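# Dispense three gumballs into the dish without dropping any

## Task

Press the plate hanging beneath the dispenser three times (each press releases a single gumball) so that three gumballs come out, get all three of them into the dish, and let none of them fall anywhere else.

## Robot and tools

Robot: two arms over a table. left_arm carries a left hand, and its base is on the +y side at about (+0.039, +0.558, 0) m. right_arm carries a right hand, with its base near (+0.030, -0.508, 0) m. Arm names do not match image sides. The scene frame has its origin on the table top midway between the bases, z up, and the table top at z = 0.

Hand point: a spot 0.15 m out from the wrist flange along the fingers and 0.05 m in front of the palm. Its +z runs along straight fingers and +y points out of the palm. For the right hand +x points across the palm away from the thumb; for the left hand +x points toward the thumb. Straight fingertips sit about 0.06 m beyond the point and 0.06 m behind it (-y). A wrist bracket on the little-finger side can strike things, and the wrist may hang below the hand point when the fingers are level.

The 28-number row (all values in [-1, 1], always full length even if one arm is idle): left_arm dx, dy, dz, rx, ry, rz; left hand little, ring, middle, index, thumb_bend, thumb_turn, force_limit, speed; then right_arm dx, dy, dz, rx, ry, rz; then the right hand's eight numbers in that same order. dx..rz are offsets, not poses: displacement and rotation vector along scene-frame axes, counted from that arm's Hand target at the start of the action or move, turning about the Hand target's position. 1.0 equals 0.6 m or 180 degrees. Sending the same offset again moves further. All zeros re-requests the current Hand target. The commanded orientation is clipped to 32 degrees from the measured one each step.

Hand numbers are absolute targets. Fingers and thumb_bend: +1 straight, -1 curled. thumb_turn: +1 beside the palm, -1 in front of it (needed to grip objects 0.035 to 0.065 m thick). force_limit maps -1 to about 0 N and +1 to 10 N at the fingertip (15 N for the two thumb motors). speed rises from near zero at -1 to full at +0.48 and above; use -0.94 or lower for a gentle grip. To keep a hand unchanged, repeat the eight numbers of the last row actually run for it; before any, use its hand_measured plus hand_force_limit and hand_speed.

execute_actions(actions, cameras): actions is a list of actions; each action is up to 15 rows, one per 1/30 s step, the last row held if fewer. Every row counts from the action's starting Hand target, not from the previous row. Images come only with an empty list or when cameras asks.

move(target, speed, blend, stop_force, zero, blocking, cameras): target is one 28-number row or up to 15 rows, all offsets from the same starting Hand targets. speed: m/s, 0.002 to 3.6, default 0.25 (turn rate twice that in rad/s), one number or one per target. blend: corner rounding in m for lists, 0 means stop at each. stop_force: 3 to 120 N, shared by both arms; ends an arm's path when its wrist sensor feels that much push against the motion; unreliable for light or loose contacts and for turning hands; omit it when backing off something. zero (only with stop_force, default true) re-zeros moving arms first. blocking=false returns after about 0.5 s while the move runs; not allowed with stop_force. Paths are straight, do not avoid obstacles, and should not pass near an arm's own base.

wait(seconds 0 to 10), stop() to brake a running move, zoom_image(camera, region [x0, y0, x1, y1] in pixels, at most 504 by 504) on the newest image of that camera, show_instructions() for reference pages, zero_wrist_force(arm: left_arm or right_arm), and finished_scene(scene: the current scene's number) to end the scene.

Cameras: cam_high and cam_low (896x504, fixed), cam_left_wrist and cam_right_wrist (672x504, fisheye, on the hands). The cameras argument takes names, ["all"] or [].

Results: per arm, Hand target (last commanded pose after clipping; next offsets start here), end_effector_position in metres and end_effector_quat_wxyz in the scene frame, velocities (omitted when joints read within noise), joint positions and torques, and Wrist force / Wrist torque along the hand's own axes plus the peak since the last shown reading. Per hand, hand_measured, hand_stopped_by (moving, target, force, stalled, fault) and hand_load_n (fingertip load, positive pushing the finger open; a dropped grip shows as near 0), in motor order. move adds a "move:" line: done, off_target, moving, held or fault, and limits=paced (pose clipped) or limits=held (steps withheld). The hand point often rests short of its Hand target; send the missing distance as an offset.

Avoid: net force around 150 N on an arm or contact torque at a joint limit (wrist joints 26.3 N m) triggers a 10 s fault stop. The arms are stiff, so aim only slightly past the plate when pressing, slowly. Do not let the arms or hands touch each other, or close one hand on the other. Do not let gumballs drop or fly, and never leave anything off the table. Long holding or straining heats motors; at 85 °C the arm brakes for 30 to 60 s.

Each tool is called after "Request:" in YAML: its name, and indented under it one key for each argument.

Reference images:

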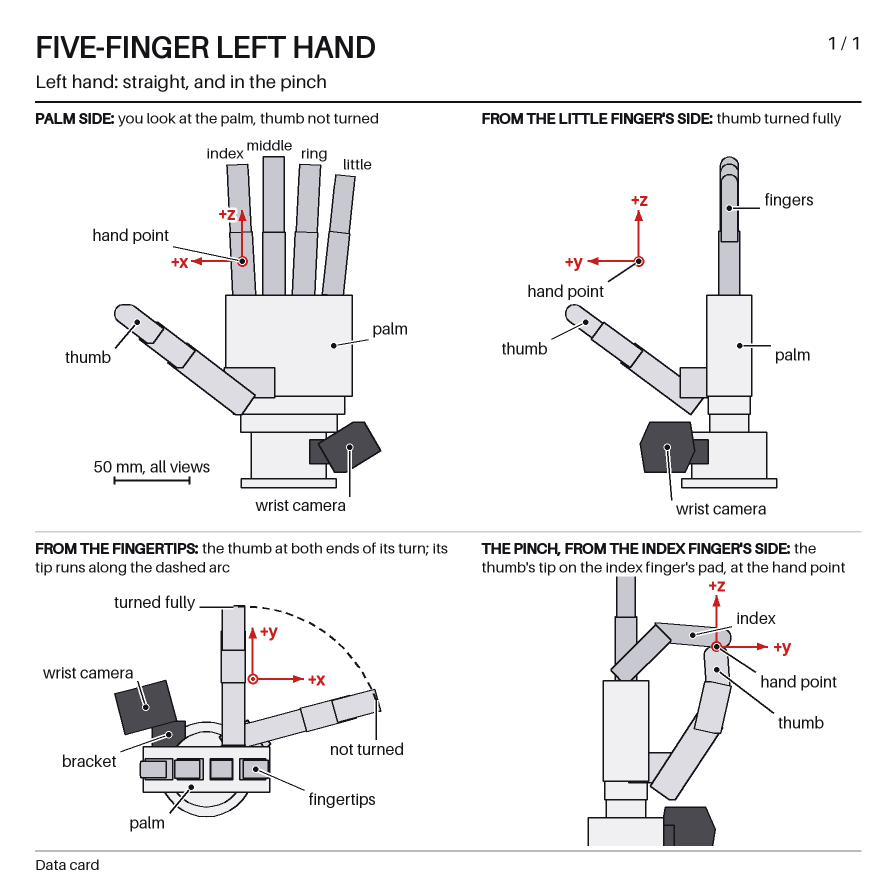

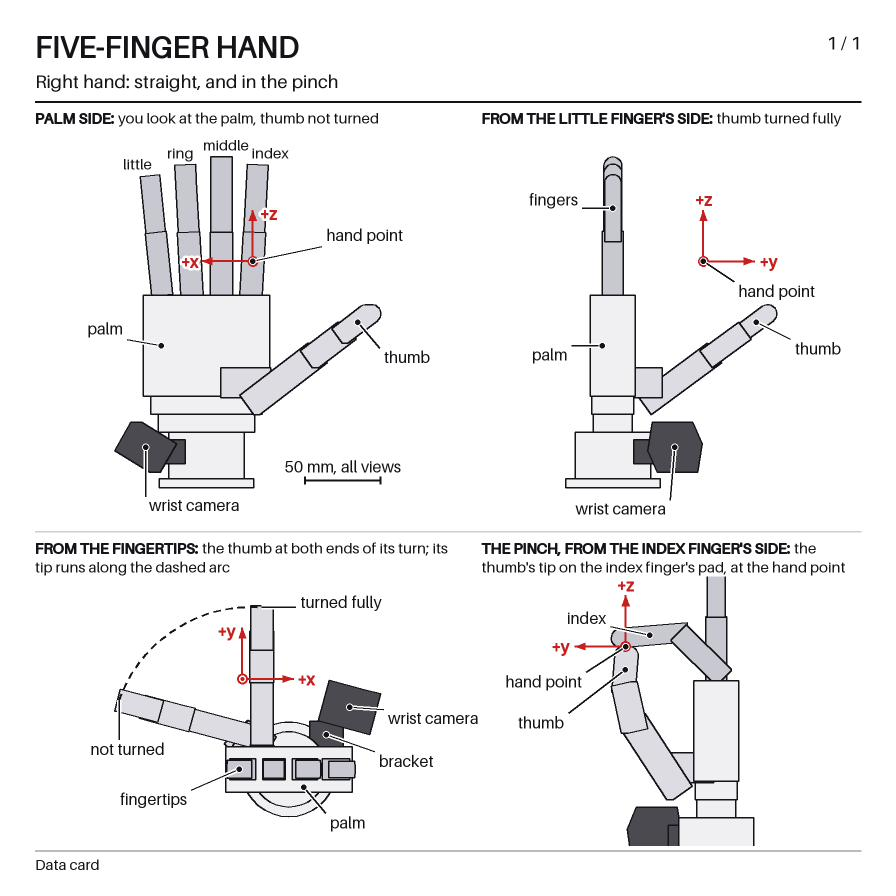

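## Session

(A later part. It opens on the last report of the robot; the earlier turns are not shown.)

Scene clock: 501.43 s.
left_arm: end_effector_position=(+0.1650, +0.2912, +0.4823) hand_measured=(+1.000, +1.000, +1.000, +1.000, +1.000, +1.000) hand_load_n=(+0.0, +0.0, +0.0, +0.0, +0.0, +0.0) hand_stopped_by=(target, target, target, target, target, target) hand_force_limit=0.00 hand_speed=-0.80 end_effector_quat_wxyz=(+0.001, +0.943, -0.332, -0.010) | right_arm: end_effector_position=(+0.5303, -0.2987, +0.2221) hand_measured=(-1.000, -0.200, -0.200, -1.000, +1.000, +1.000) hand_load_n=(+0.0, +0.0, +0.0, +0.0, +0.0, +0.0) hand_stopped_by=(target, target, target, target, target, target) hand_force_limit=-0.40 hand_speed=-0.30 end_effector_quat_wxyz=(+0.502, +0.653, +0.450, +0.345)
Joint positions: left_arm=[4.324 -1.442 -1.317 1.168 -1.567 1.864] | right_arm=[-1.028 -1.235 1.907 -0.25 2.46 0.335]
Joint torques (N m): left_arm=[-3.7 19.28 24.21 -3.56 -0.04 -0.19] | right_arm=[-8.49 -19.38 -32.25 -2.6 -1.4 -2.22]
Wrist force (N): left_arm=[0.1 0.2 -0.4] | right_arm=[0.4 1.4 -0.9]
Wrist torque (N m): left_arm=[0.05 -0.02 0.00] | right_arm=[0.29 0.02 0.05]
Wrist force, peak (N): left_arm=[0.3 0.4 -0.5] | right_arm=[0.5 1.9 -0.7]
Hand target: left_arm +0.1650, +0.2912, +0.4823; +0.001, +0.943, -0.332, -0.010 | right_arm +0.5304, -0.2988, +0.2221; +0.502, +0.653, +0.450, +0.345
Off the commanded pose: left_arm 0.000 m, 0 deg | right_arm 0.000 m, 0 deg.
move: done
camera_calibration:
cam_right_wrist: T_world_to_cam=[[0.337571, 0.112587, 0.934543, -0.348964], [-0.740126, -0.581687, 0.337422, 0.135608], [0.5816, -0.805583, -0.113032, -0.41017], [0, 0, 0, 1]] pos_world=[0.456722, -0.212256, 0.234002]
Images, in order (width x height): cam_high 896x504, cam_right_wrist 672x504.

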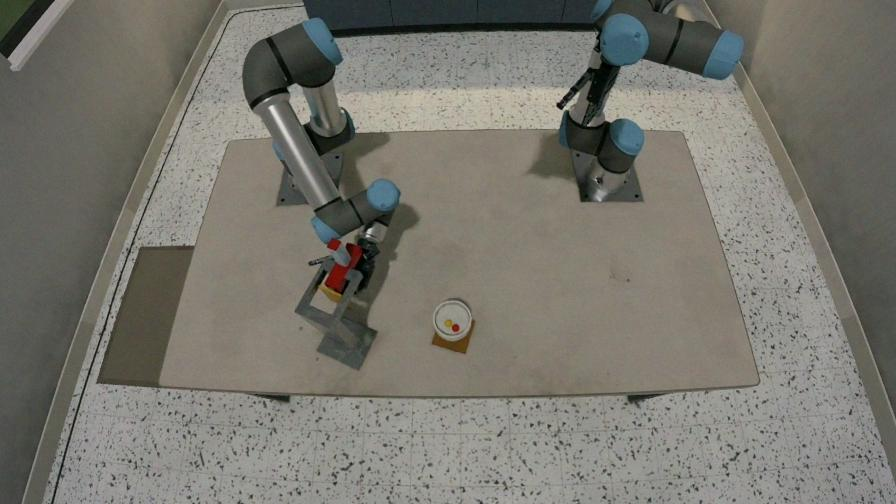

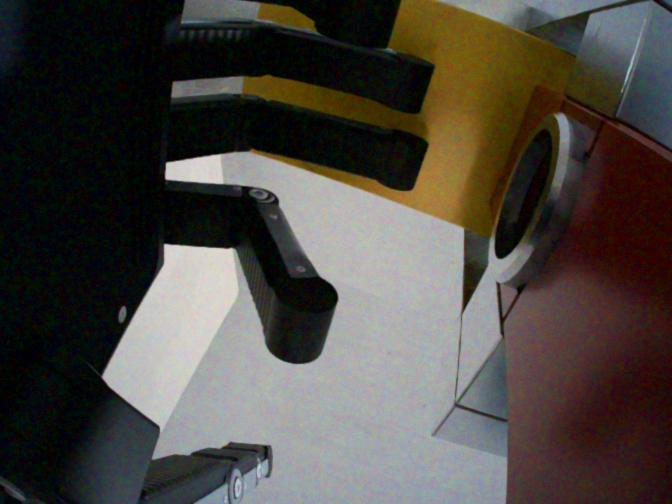

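Request:
move:
  target: [0,0,0,0,0,0,1,1,1,1,1,1,0,-0.8,0.0529,-0.0203,0,0,0,0,-1,-0.2,-0.2,-1,1,1,-0.4,-0.3]
  speed: 0.04
  stop_force: 9
  cameras: ["cam_right_wrist"]

Request:
move:
  target:
    - [0,0,0,0,0,0,1,1,1,1,1,1,0,-0.8,-0.0545,0.0209,-0.0283,0,0,0,-1,-0.2,-0.2,-1,1,1,-0.4,-0.3]
    - [0,0,0,0,0,0,1,1,1,1,1,1,0,-0.8,-0.1649,0.0633,-0.0283,-0.0401,0.0154,0.0115,-1,-0.2,-0.2,-1,1,1,-0.4,-0.3]
  speed: [0.05,0.04]
  blend: [0.01,0]
  cameras: ["cam_right_wrist"]

Scene clock: 509.93 s.
left_arm: end_effector_position=(+0.1650, +0.2912, +0.4823) hand_measured=(+1.000, +1.000, +1.000, +1.000, +1.000, +1.000) hand_load_n=(+0.0, +0.0, +0.0, +0.0, +0.0, +0.0) hand_stopped_by=(target, target, target, target, target, target) hand_force_limit=0.00 hand_speed=-0.80 end_effector_quat_wxyz=(+0.001, +0.943, -0.332, -0.010) | right_arm: end_effector_position=(+0.5602, -0.3103, +0.2221) hand_measured=(-1.000, -0.200, -0.202, -1.000, +1.000, +1.000) hand_load_n=(+0.0, +0.0, -8.0, +0.0, +0.0, +0.0) hand_stopped_by=(target, target, target, target, target, target) hand_force_limit=-0.40 hand_speed=-0.30 end_effector_quat_wxyz=(+0.502, +0.654, +0.450, +0.345)
Joint positions: left_arm=[4.324 -1.442 -1.317 1.168 -1.567 1.864] | right_arm=[-1.089 -1.219 1.88 -0.267 2.404 0.298]
Joint torques (N m): left_arm=[-3.8 21.44 24.32 -3.9 0.08 0.15] | right_arm=[7.76 -42.77 -8.27 1.16 1.18 1.94]
Wrist force (N): left_arm=[0.1 0.4 -0.3] | right_arm=[-2.9 -4.2 -9.0]
Wrist torque (N m): left_arm=[0.07 -0.03 -0.01] | right_arm=[0.09 0.13 -0.05]
Wrist force, peak (N): left_arm=[0.2 0.4 -0.6] | right_arm=[-3.1 -7.3 -13.7]
Hand target: left_arm +0.1650, +0.2912, +0.4823; +0.001, +0.943, -0.332, -0.010 | right_arm +0.5602, -0.3103, +0.2221; +0.502, +0.654, +0.450, +0.345 (not the last commanded pose)
Off the commanded pose: left_arm 0.000 m, 0 deg | right_arm 0.002 m, 0 deg.
move: contact (right_arm)
camera_calibration:
cam_right_wrist: T_world_to_cam=[[0.3376, 0.112566, 0.934535, -0.35778], [-0.740165, -0.581626, 0.337442, 0.151076], [0.581534, -0.80563, -0.113039, -0.4368], [0, 0, 0, 1]] pos_world=[0.486622, -0.223756, 0.234003]
Images, in order (width x height): cam_right_wrist 672x504.

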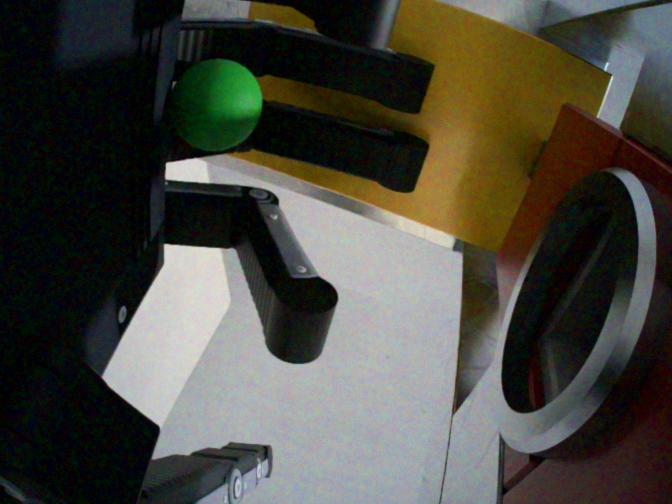

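Scene clock: 512.93 s.
left_arm: end_effector_position=(+0.1650, +0.2912, +0.4823) hand_measured=(+1.000, +1.000, +1.000, +1.000, +1.000, +1.000) hand_load_n=(+0.0, +0.0, +0.0, +0.0, +0.0, +0.0) hand_stopped_by=(target, target, target, target, target, target) hand_force_limit=0.00 hand_speed=-0.80 end_effector_quat_wxyz=(+0.001, +0.943, -0.332, -0.010) | right_arm: end_effector_position=(+0.4614, -0.2723, +0.2051) hand_measured=(-1.000, -0.200, -0.200, -1.000, +1.000, +1.000) hand_load_n=(+0.5, +0.0, +0.0, +0.0, +0.0, +0.0) hand_stopped_by=(target, target, target, target, target, target) hand_force_limit=-0.40 hand_speed=-0.30 end_effector_quat_wxyz=(+0.525, +0.621, +0.494, +0.309)
Joint positions: left_arm=[4.324 -1.442 -1.317 1.168 -1.567 1.864] | right_arm=[-0.878 -1.23 1.983 -0.235 2.594 0.313]
Joint torques (N m): left_arm=[-1.9 21.04 25.02 -3.63 0.19 -0.23] | right_arm=[10.7 -31.17 -1.78 3.01 2.14 1.79]
Wrist force (N): left_arm=[0.2 0.1 -0.4] | right_arm=[0.6 1.7 -1.1]
Wrist torque (N m): left_arm=[0.04 -0.04 0.01] | right_arm=[0.35 0.01 0.02]
Wrist force, peak (N): left_arm=[0.3 0.5 0.1] | right_arm=[-2.9 -4.1 -9.0]
Hand target: left_arm +0.1650, +0.2912, +0.4823; +0.001, +0.943, -0.332, -0.010 | right_arm +0.4613, -0.2723, +0.2051; +0.525, +0.621, +0.494, +0.309
Off the commanded pose: left_arm 0.000 m, 0 deg | right_arm 0.000 m, 0 deg.
move: done
camera_calibration:
cam_right_wrist: T_world_to_cam=[[0.375357, 0.240754, 0.895067, -0.28727], [-0.700654, -0.558484, 0.444049, 0.0719679], [0.606787, -0.793809, -0.0409456, -0.373895], [0, 0, 0, 1]] pos_world=[0.385128, -0.187447, 0.209859]
Images, in order (width x height): cam_right_wrist 672x504.

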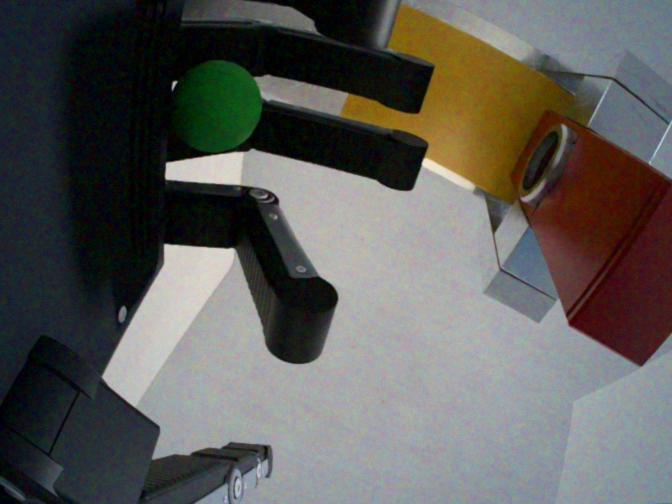

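Request:
move:
  target:
    - [0,0,0,0,0,0,1,1,1,1,1,1,0,-0.8,0.0712,0.1872,0.0165,0.0401,-0.0154,-0.0115,-1,-0.2,-0.2,-1,1,1,-0.4,-0.3]
    - [0,0,0,0,0,0,1,1,1,1,1,1,0,-0.8,0.0645,0.2872,0.0915,0.0491,0.0878,0.0654,-1,-0.2,-0.2,-1,1,1,-0.4,-0.3]
    - [0,0,0,0,0,0,1,1,1,1,1,1,0,-0.8,0.1953,0.4127,0.0548,0.0570,0.1912,0.1423,-1,-0.2,-0.2,-1,1,1,-0.4,-0.3]
    - [0,0,0,0,0,0,1,1,1,1,1,1,0,-0.8,0.1953,0.4127,0.0172,0.0570,0.1912,0.1423,-1,-0.2,-0.2,-1,1,1,-0.4,-0.3]
  speed: [0.08,0.1,0.1,0.05]
  blend: [0.02,0.02,0.01,0]
  cameras: ["cam_right_wrist","cam_high"]

Request:
zoom_image:
  camera: "cam_high"
  region: [370, 230, 530, 370]

Scene clock: 533.73 s.
left_arm: end_effector_position=(+0.1650, +0.2912, +0.4823) hand_measured=(+1.000, +1.000, +1.000, +1.000, +1.000, +1.000) hand_load_n=(+0.0, +0.0, +0.0, +0.0, +0.0, +0.0) hand_stopped_by=(target, target, target, target, target, target) hand_force_limit=0.00 hand_speed=-0.80 end_effector_quat_wxyz=(+0.001, +0.943, -0.332, -0.010) | right_arm: end_effector_position=(+0.5785, -0.0247, +0.2155) hand_measured=(-1.000, -0.200, -0.200, -1.000, +1.000, +1.000) hand_load_n=(+0.0, +0.5, +0.0, +0.0, +0.0, +0.0) hand_stopped_by=(target, target, target, target, target, target) hand_force_limit=-0.40 hand_speed=-0.30 end_effector_quat_wxyz=(+0.220, +0.604, +0.720, +0.262)
Joint positions: left_arm=[4.324 -1.442 -1.317 1.168 -1.567 1.864] | right_arm=[-0.87 -0.896 1.07 0.776 1.914 0.438]
Joint torques (N m): left_arm=[-2.7 23.79 25.33 -3.54 0 0.05] | right_arm=[-7.95 -34.8 -6.62 -1.51 -1.39 -2.25]
Wrist force (N): left_arm=[0.2 0.0 -0.3] | right_arm=[0.4 1.1 -0.7]
Wrist torque (N m): left_arm=[0.01 -0.03 0.01] | right_arm=[0.29 0.00 0.11]
Wrist force, peak (N): left_arm=[0.2 0.4 -0.5] | right_arm=[0.4 2.0 -1.0]
Hand target: left_arm +0.1650, +0.2912, +0.4823; +0.001, +0.943, -0.332, -0.010 | right_arm +0.5785, -0.0247, +0.2154; +0.220, +0.604, +0.720, +0.262
Off the commanded pose: left_arm 0.000 m, 0 deg | right_arm 0.000 m, 0 deg.
move: done
camera_calibration:
cam_right_wrist: T_world_to_cam=[[0.710433, 0.354757, 0.607809, -0.529205], [-0.0584071, -0.830954, 0.553267, -0.114073], [0.701337, -0.42856, -0.569617, -0.179758], [0, 0, 0, 1]] pos_world=[0.495373, 0.0159128, 0.282375]
Images, in order (width x height): cam_high 896x504, cam_right_wrist 672x504.

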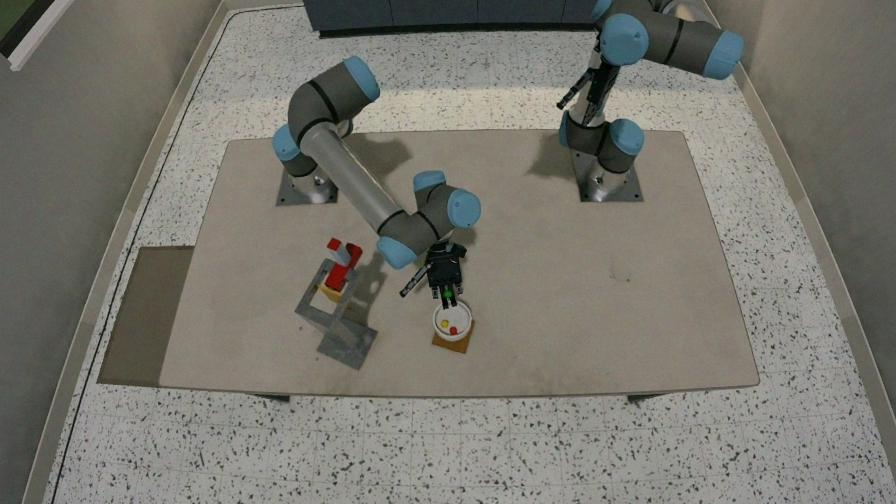

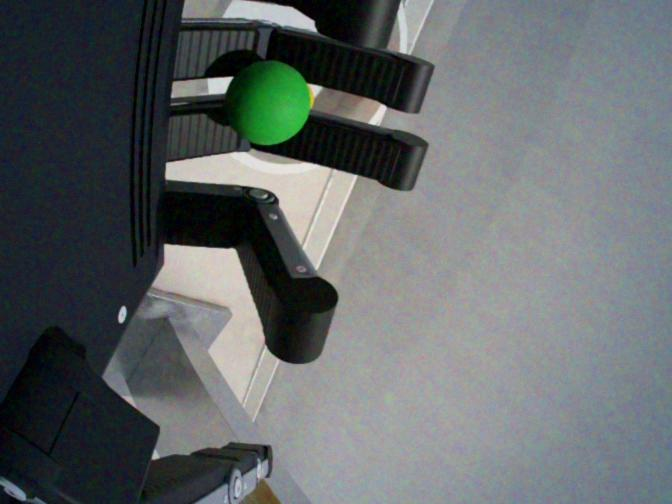

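Scaled by 3.150 from the camera's 896x504 image, which has a finer 1280x720 frame.

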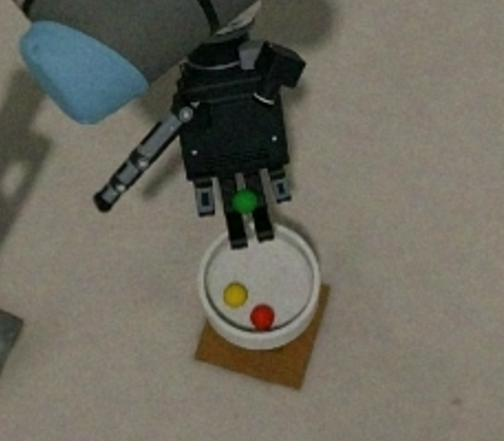

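Request:
move:
  target: [0,0,0,0,0,0,1,1,1,1,1,1,0,-0.8,0,0,0,0,0,0,-1,0.46,0.46,-1,1,1,-0.4,-0.93]
  speed: 0.05
  cameras: ["cam_high"]

Request:
move:
  target:
    - [0,0,0,0,0,0,1,1,1,1,1,1,0,-0.8,-0.02,-0.004,0.08,0,0,0,-1,0.46,0.46,-1,1,1,-0.4,-0.93]
    - [0,0,0,0,0,0,1,1,1,1,1,1,0,-0.8,-0.2,-0.04,0.16,0,0,0,-1,0.46,0.46,-1,1,1,-0.4,-0.93]
  speed: [0.12,0.2]
  blend: [0.02,0]
  cameras: ["cam_high","cam_low"]

Request:
zoom_image:
  camera: "cam_high"
  region: [370, 230, 530, 370]

Scene clock: 544.07 s.
left_arm: end_effector_position=(+0.1650, +0.2912, +0.4823) hand_measured=(+1.000, +1.000, +1.000, +1.000, +1.000, +1.000) hand_load_n=(+0.0, +0.0, +0.0, +0.0, +0.0, +0.0) hand_stopped_by=(target, target, target, target, target, target) hand_force_limit=0.00 hand_speed=-0.80 end_effector_quat_wxyz=(+0.001, +0.943, -0.332, -0.010) | right_arm: end_effector_position=(+0.5785, -0.0247, +0.2154) hand_measured=(-1.000, +0.460, +0.460, -1.000, +1.000, +1.000) hand_load_n=(+0.0, +0.0, +0.0, +0.0, +0.0, +0.0) hand_stopped_by=(target, target, target, target, target, target) hand_force_limit=-0.40 hand_speed=-0.93 end_effector_quat_wxyz=(+0.220, +0.604, +0.720, +0.262)
Joint positions: left_arm=[4.324 -1.442 -1.317 1.168 -1.567 1.864] | right_arm=[-0.87 -0.896 1.07 0.775 1.914 0.438]
Joint torques (N m): left_arm=[-5.25 23.07 25.72 -3.53 0.07 -0.21] | right_arm=[-8.28 -39.41 -7.1 -1.31 -1.18 -2.29]
Wrist force (N): left_arm=[0.1 0.1 -0.3] | right_arm=[0.4 1.3 -0.8]
Wrist torque (N m): left_arm=[0.03 -0.03 0.00] | right_arm=[0.32 0.00 0.11]
Wrist force, peak (N): left_arm=[0.6 0.4 -0.1] | right_arm=[0.5 1.5 -0.7]
Hand target: left_arm +0.1650, +0.2912, +0.4823; +0.001, +0.943, -0.332, -0.010 | right_arm +0.5785, -0.0247, +0.2154; +0.220, +0.604, +0.720, +0.262
Off the commanded pose: left_arm 0.000 m, 0 deg | right_arm 0.000 m, 0 deg.
move: done
Images, in order (width x height): cam_high 896x504.

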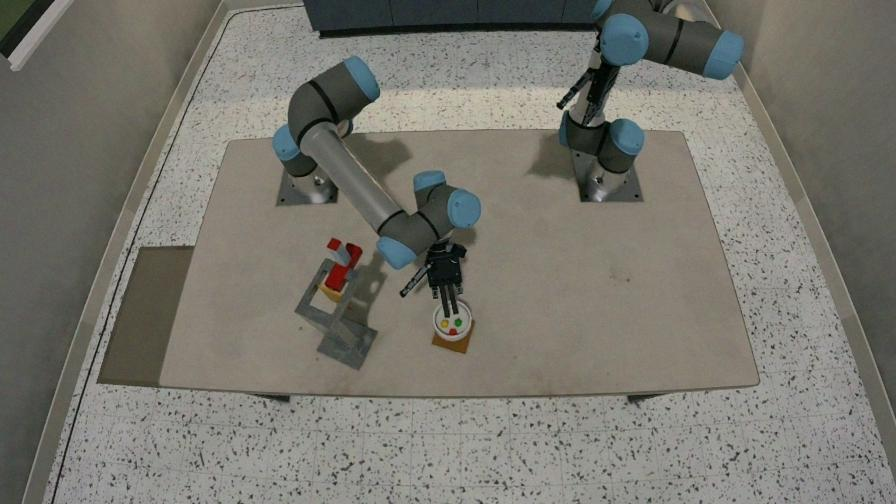

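Scene clock: 545.67 s.
left_arm: end_effector_position=(+0.1650, +0.2912, +0.4823) hand_measured=(+1.000, +1.000, +1.000, +1.000, +1.000, +1.000) hand_load_n=(+0.0, +0.0, +0.0, +0.0, +0.0, +0.0) hand_stopped_by=(target, target, target, target, target, target) hand_force_limit=0.00 hand_speed=-0.80 end_effector_quat_wxyz=(+0.001, +0.943, -0.332, -0.010) | right_arm: end_effector_position=(+0.4586, -0.0486, +0.3114) hand_measured=(-1.000, +0.460, +0.460, -1.000, +1.000, +1.000) hand_load_n=(+0.0, +0.0, +0.0, +0.0, -0.5, +0.0) hand_stopped_by=(target, target, target, target, target, target) hand_force_limit=-0.40 hand_speed=-0.93 end_effector_quat_wxyz=(+0.220, +0.604, +0.720, +0.262)
Joint positions: left_arm=[4.324 -1.442 -1.317 1.168 -1.567 1.864] | right_arm=[-0.741 -1.137 1.212 0.917 1.987 0.553]
Joint torques (N m): left_arm=[-3.71 21.74 26.08 -3.79 0.24 0.13] | right_arm=[10.01 -46.5 -8.29 3.71 2.28 1.63]
Wrist force (N): left_arm=[0.2 0.2 -0.1] | right_arm=[0.3 1.0 -0.3]
Wrist torque (N m): left_arm=[0.04 -0.03 0.01] | right_arm=[0.22 -0.01 0.01]
Wrist force, peak (N): left_arm=[0.1 0.4 -0.3] | right_arm=[0.5 2.0 -0.6]
Hand target: left_arm +0.1650, +0.2912, +0.4823; +0.001, +0.943, -0.332, -0.010 | right_arm +0.4585, -0.0487, +0.3114; +0.220, +0.604, +0.720, +0.262
Off the commanded pose: left_arm 0.000 m, 0 deg | right_arm 0.000 m, 0 deg.
move: done
Images, in order (width x height): cam_high 896x504, cam_low 896x504.

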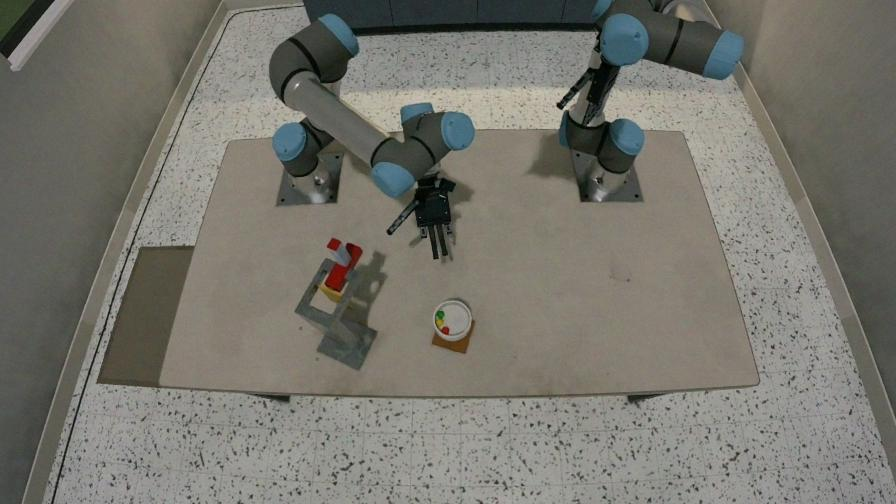

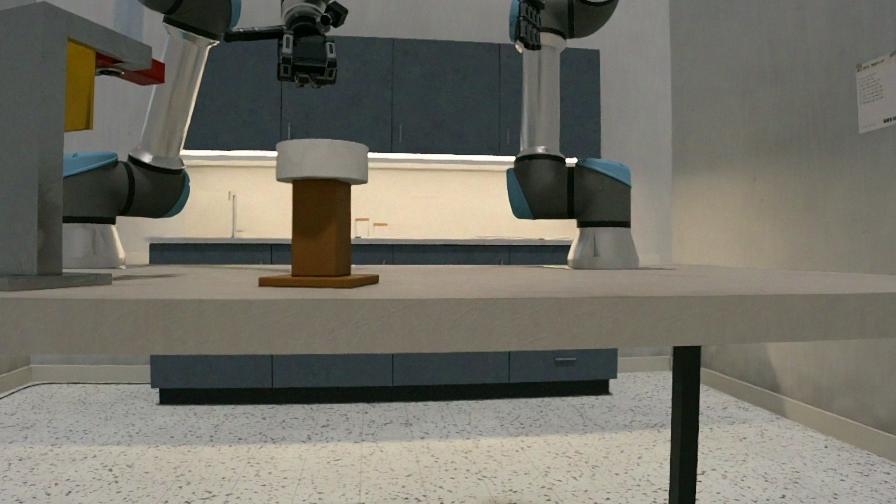

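Scaled by 3.150 from the camera's 896x504 image, which has a finer 1280x720 frame.

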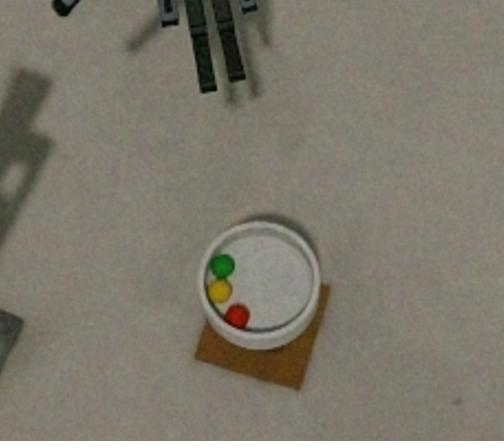

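All three balls are in the dish.

Request:
finished_scene:
  scene: 2

The scene is finished: the task was done.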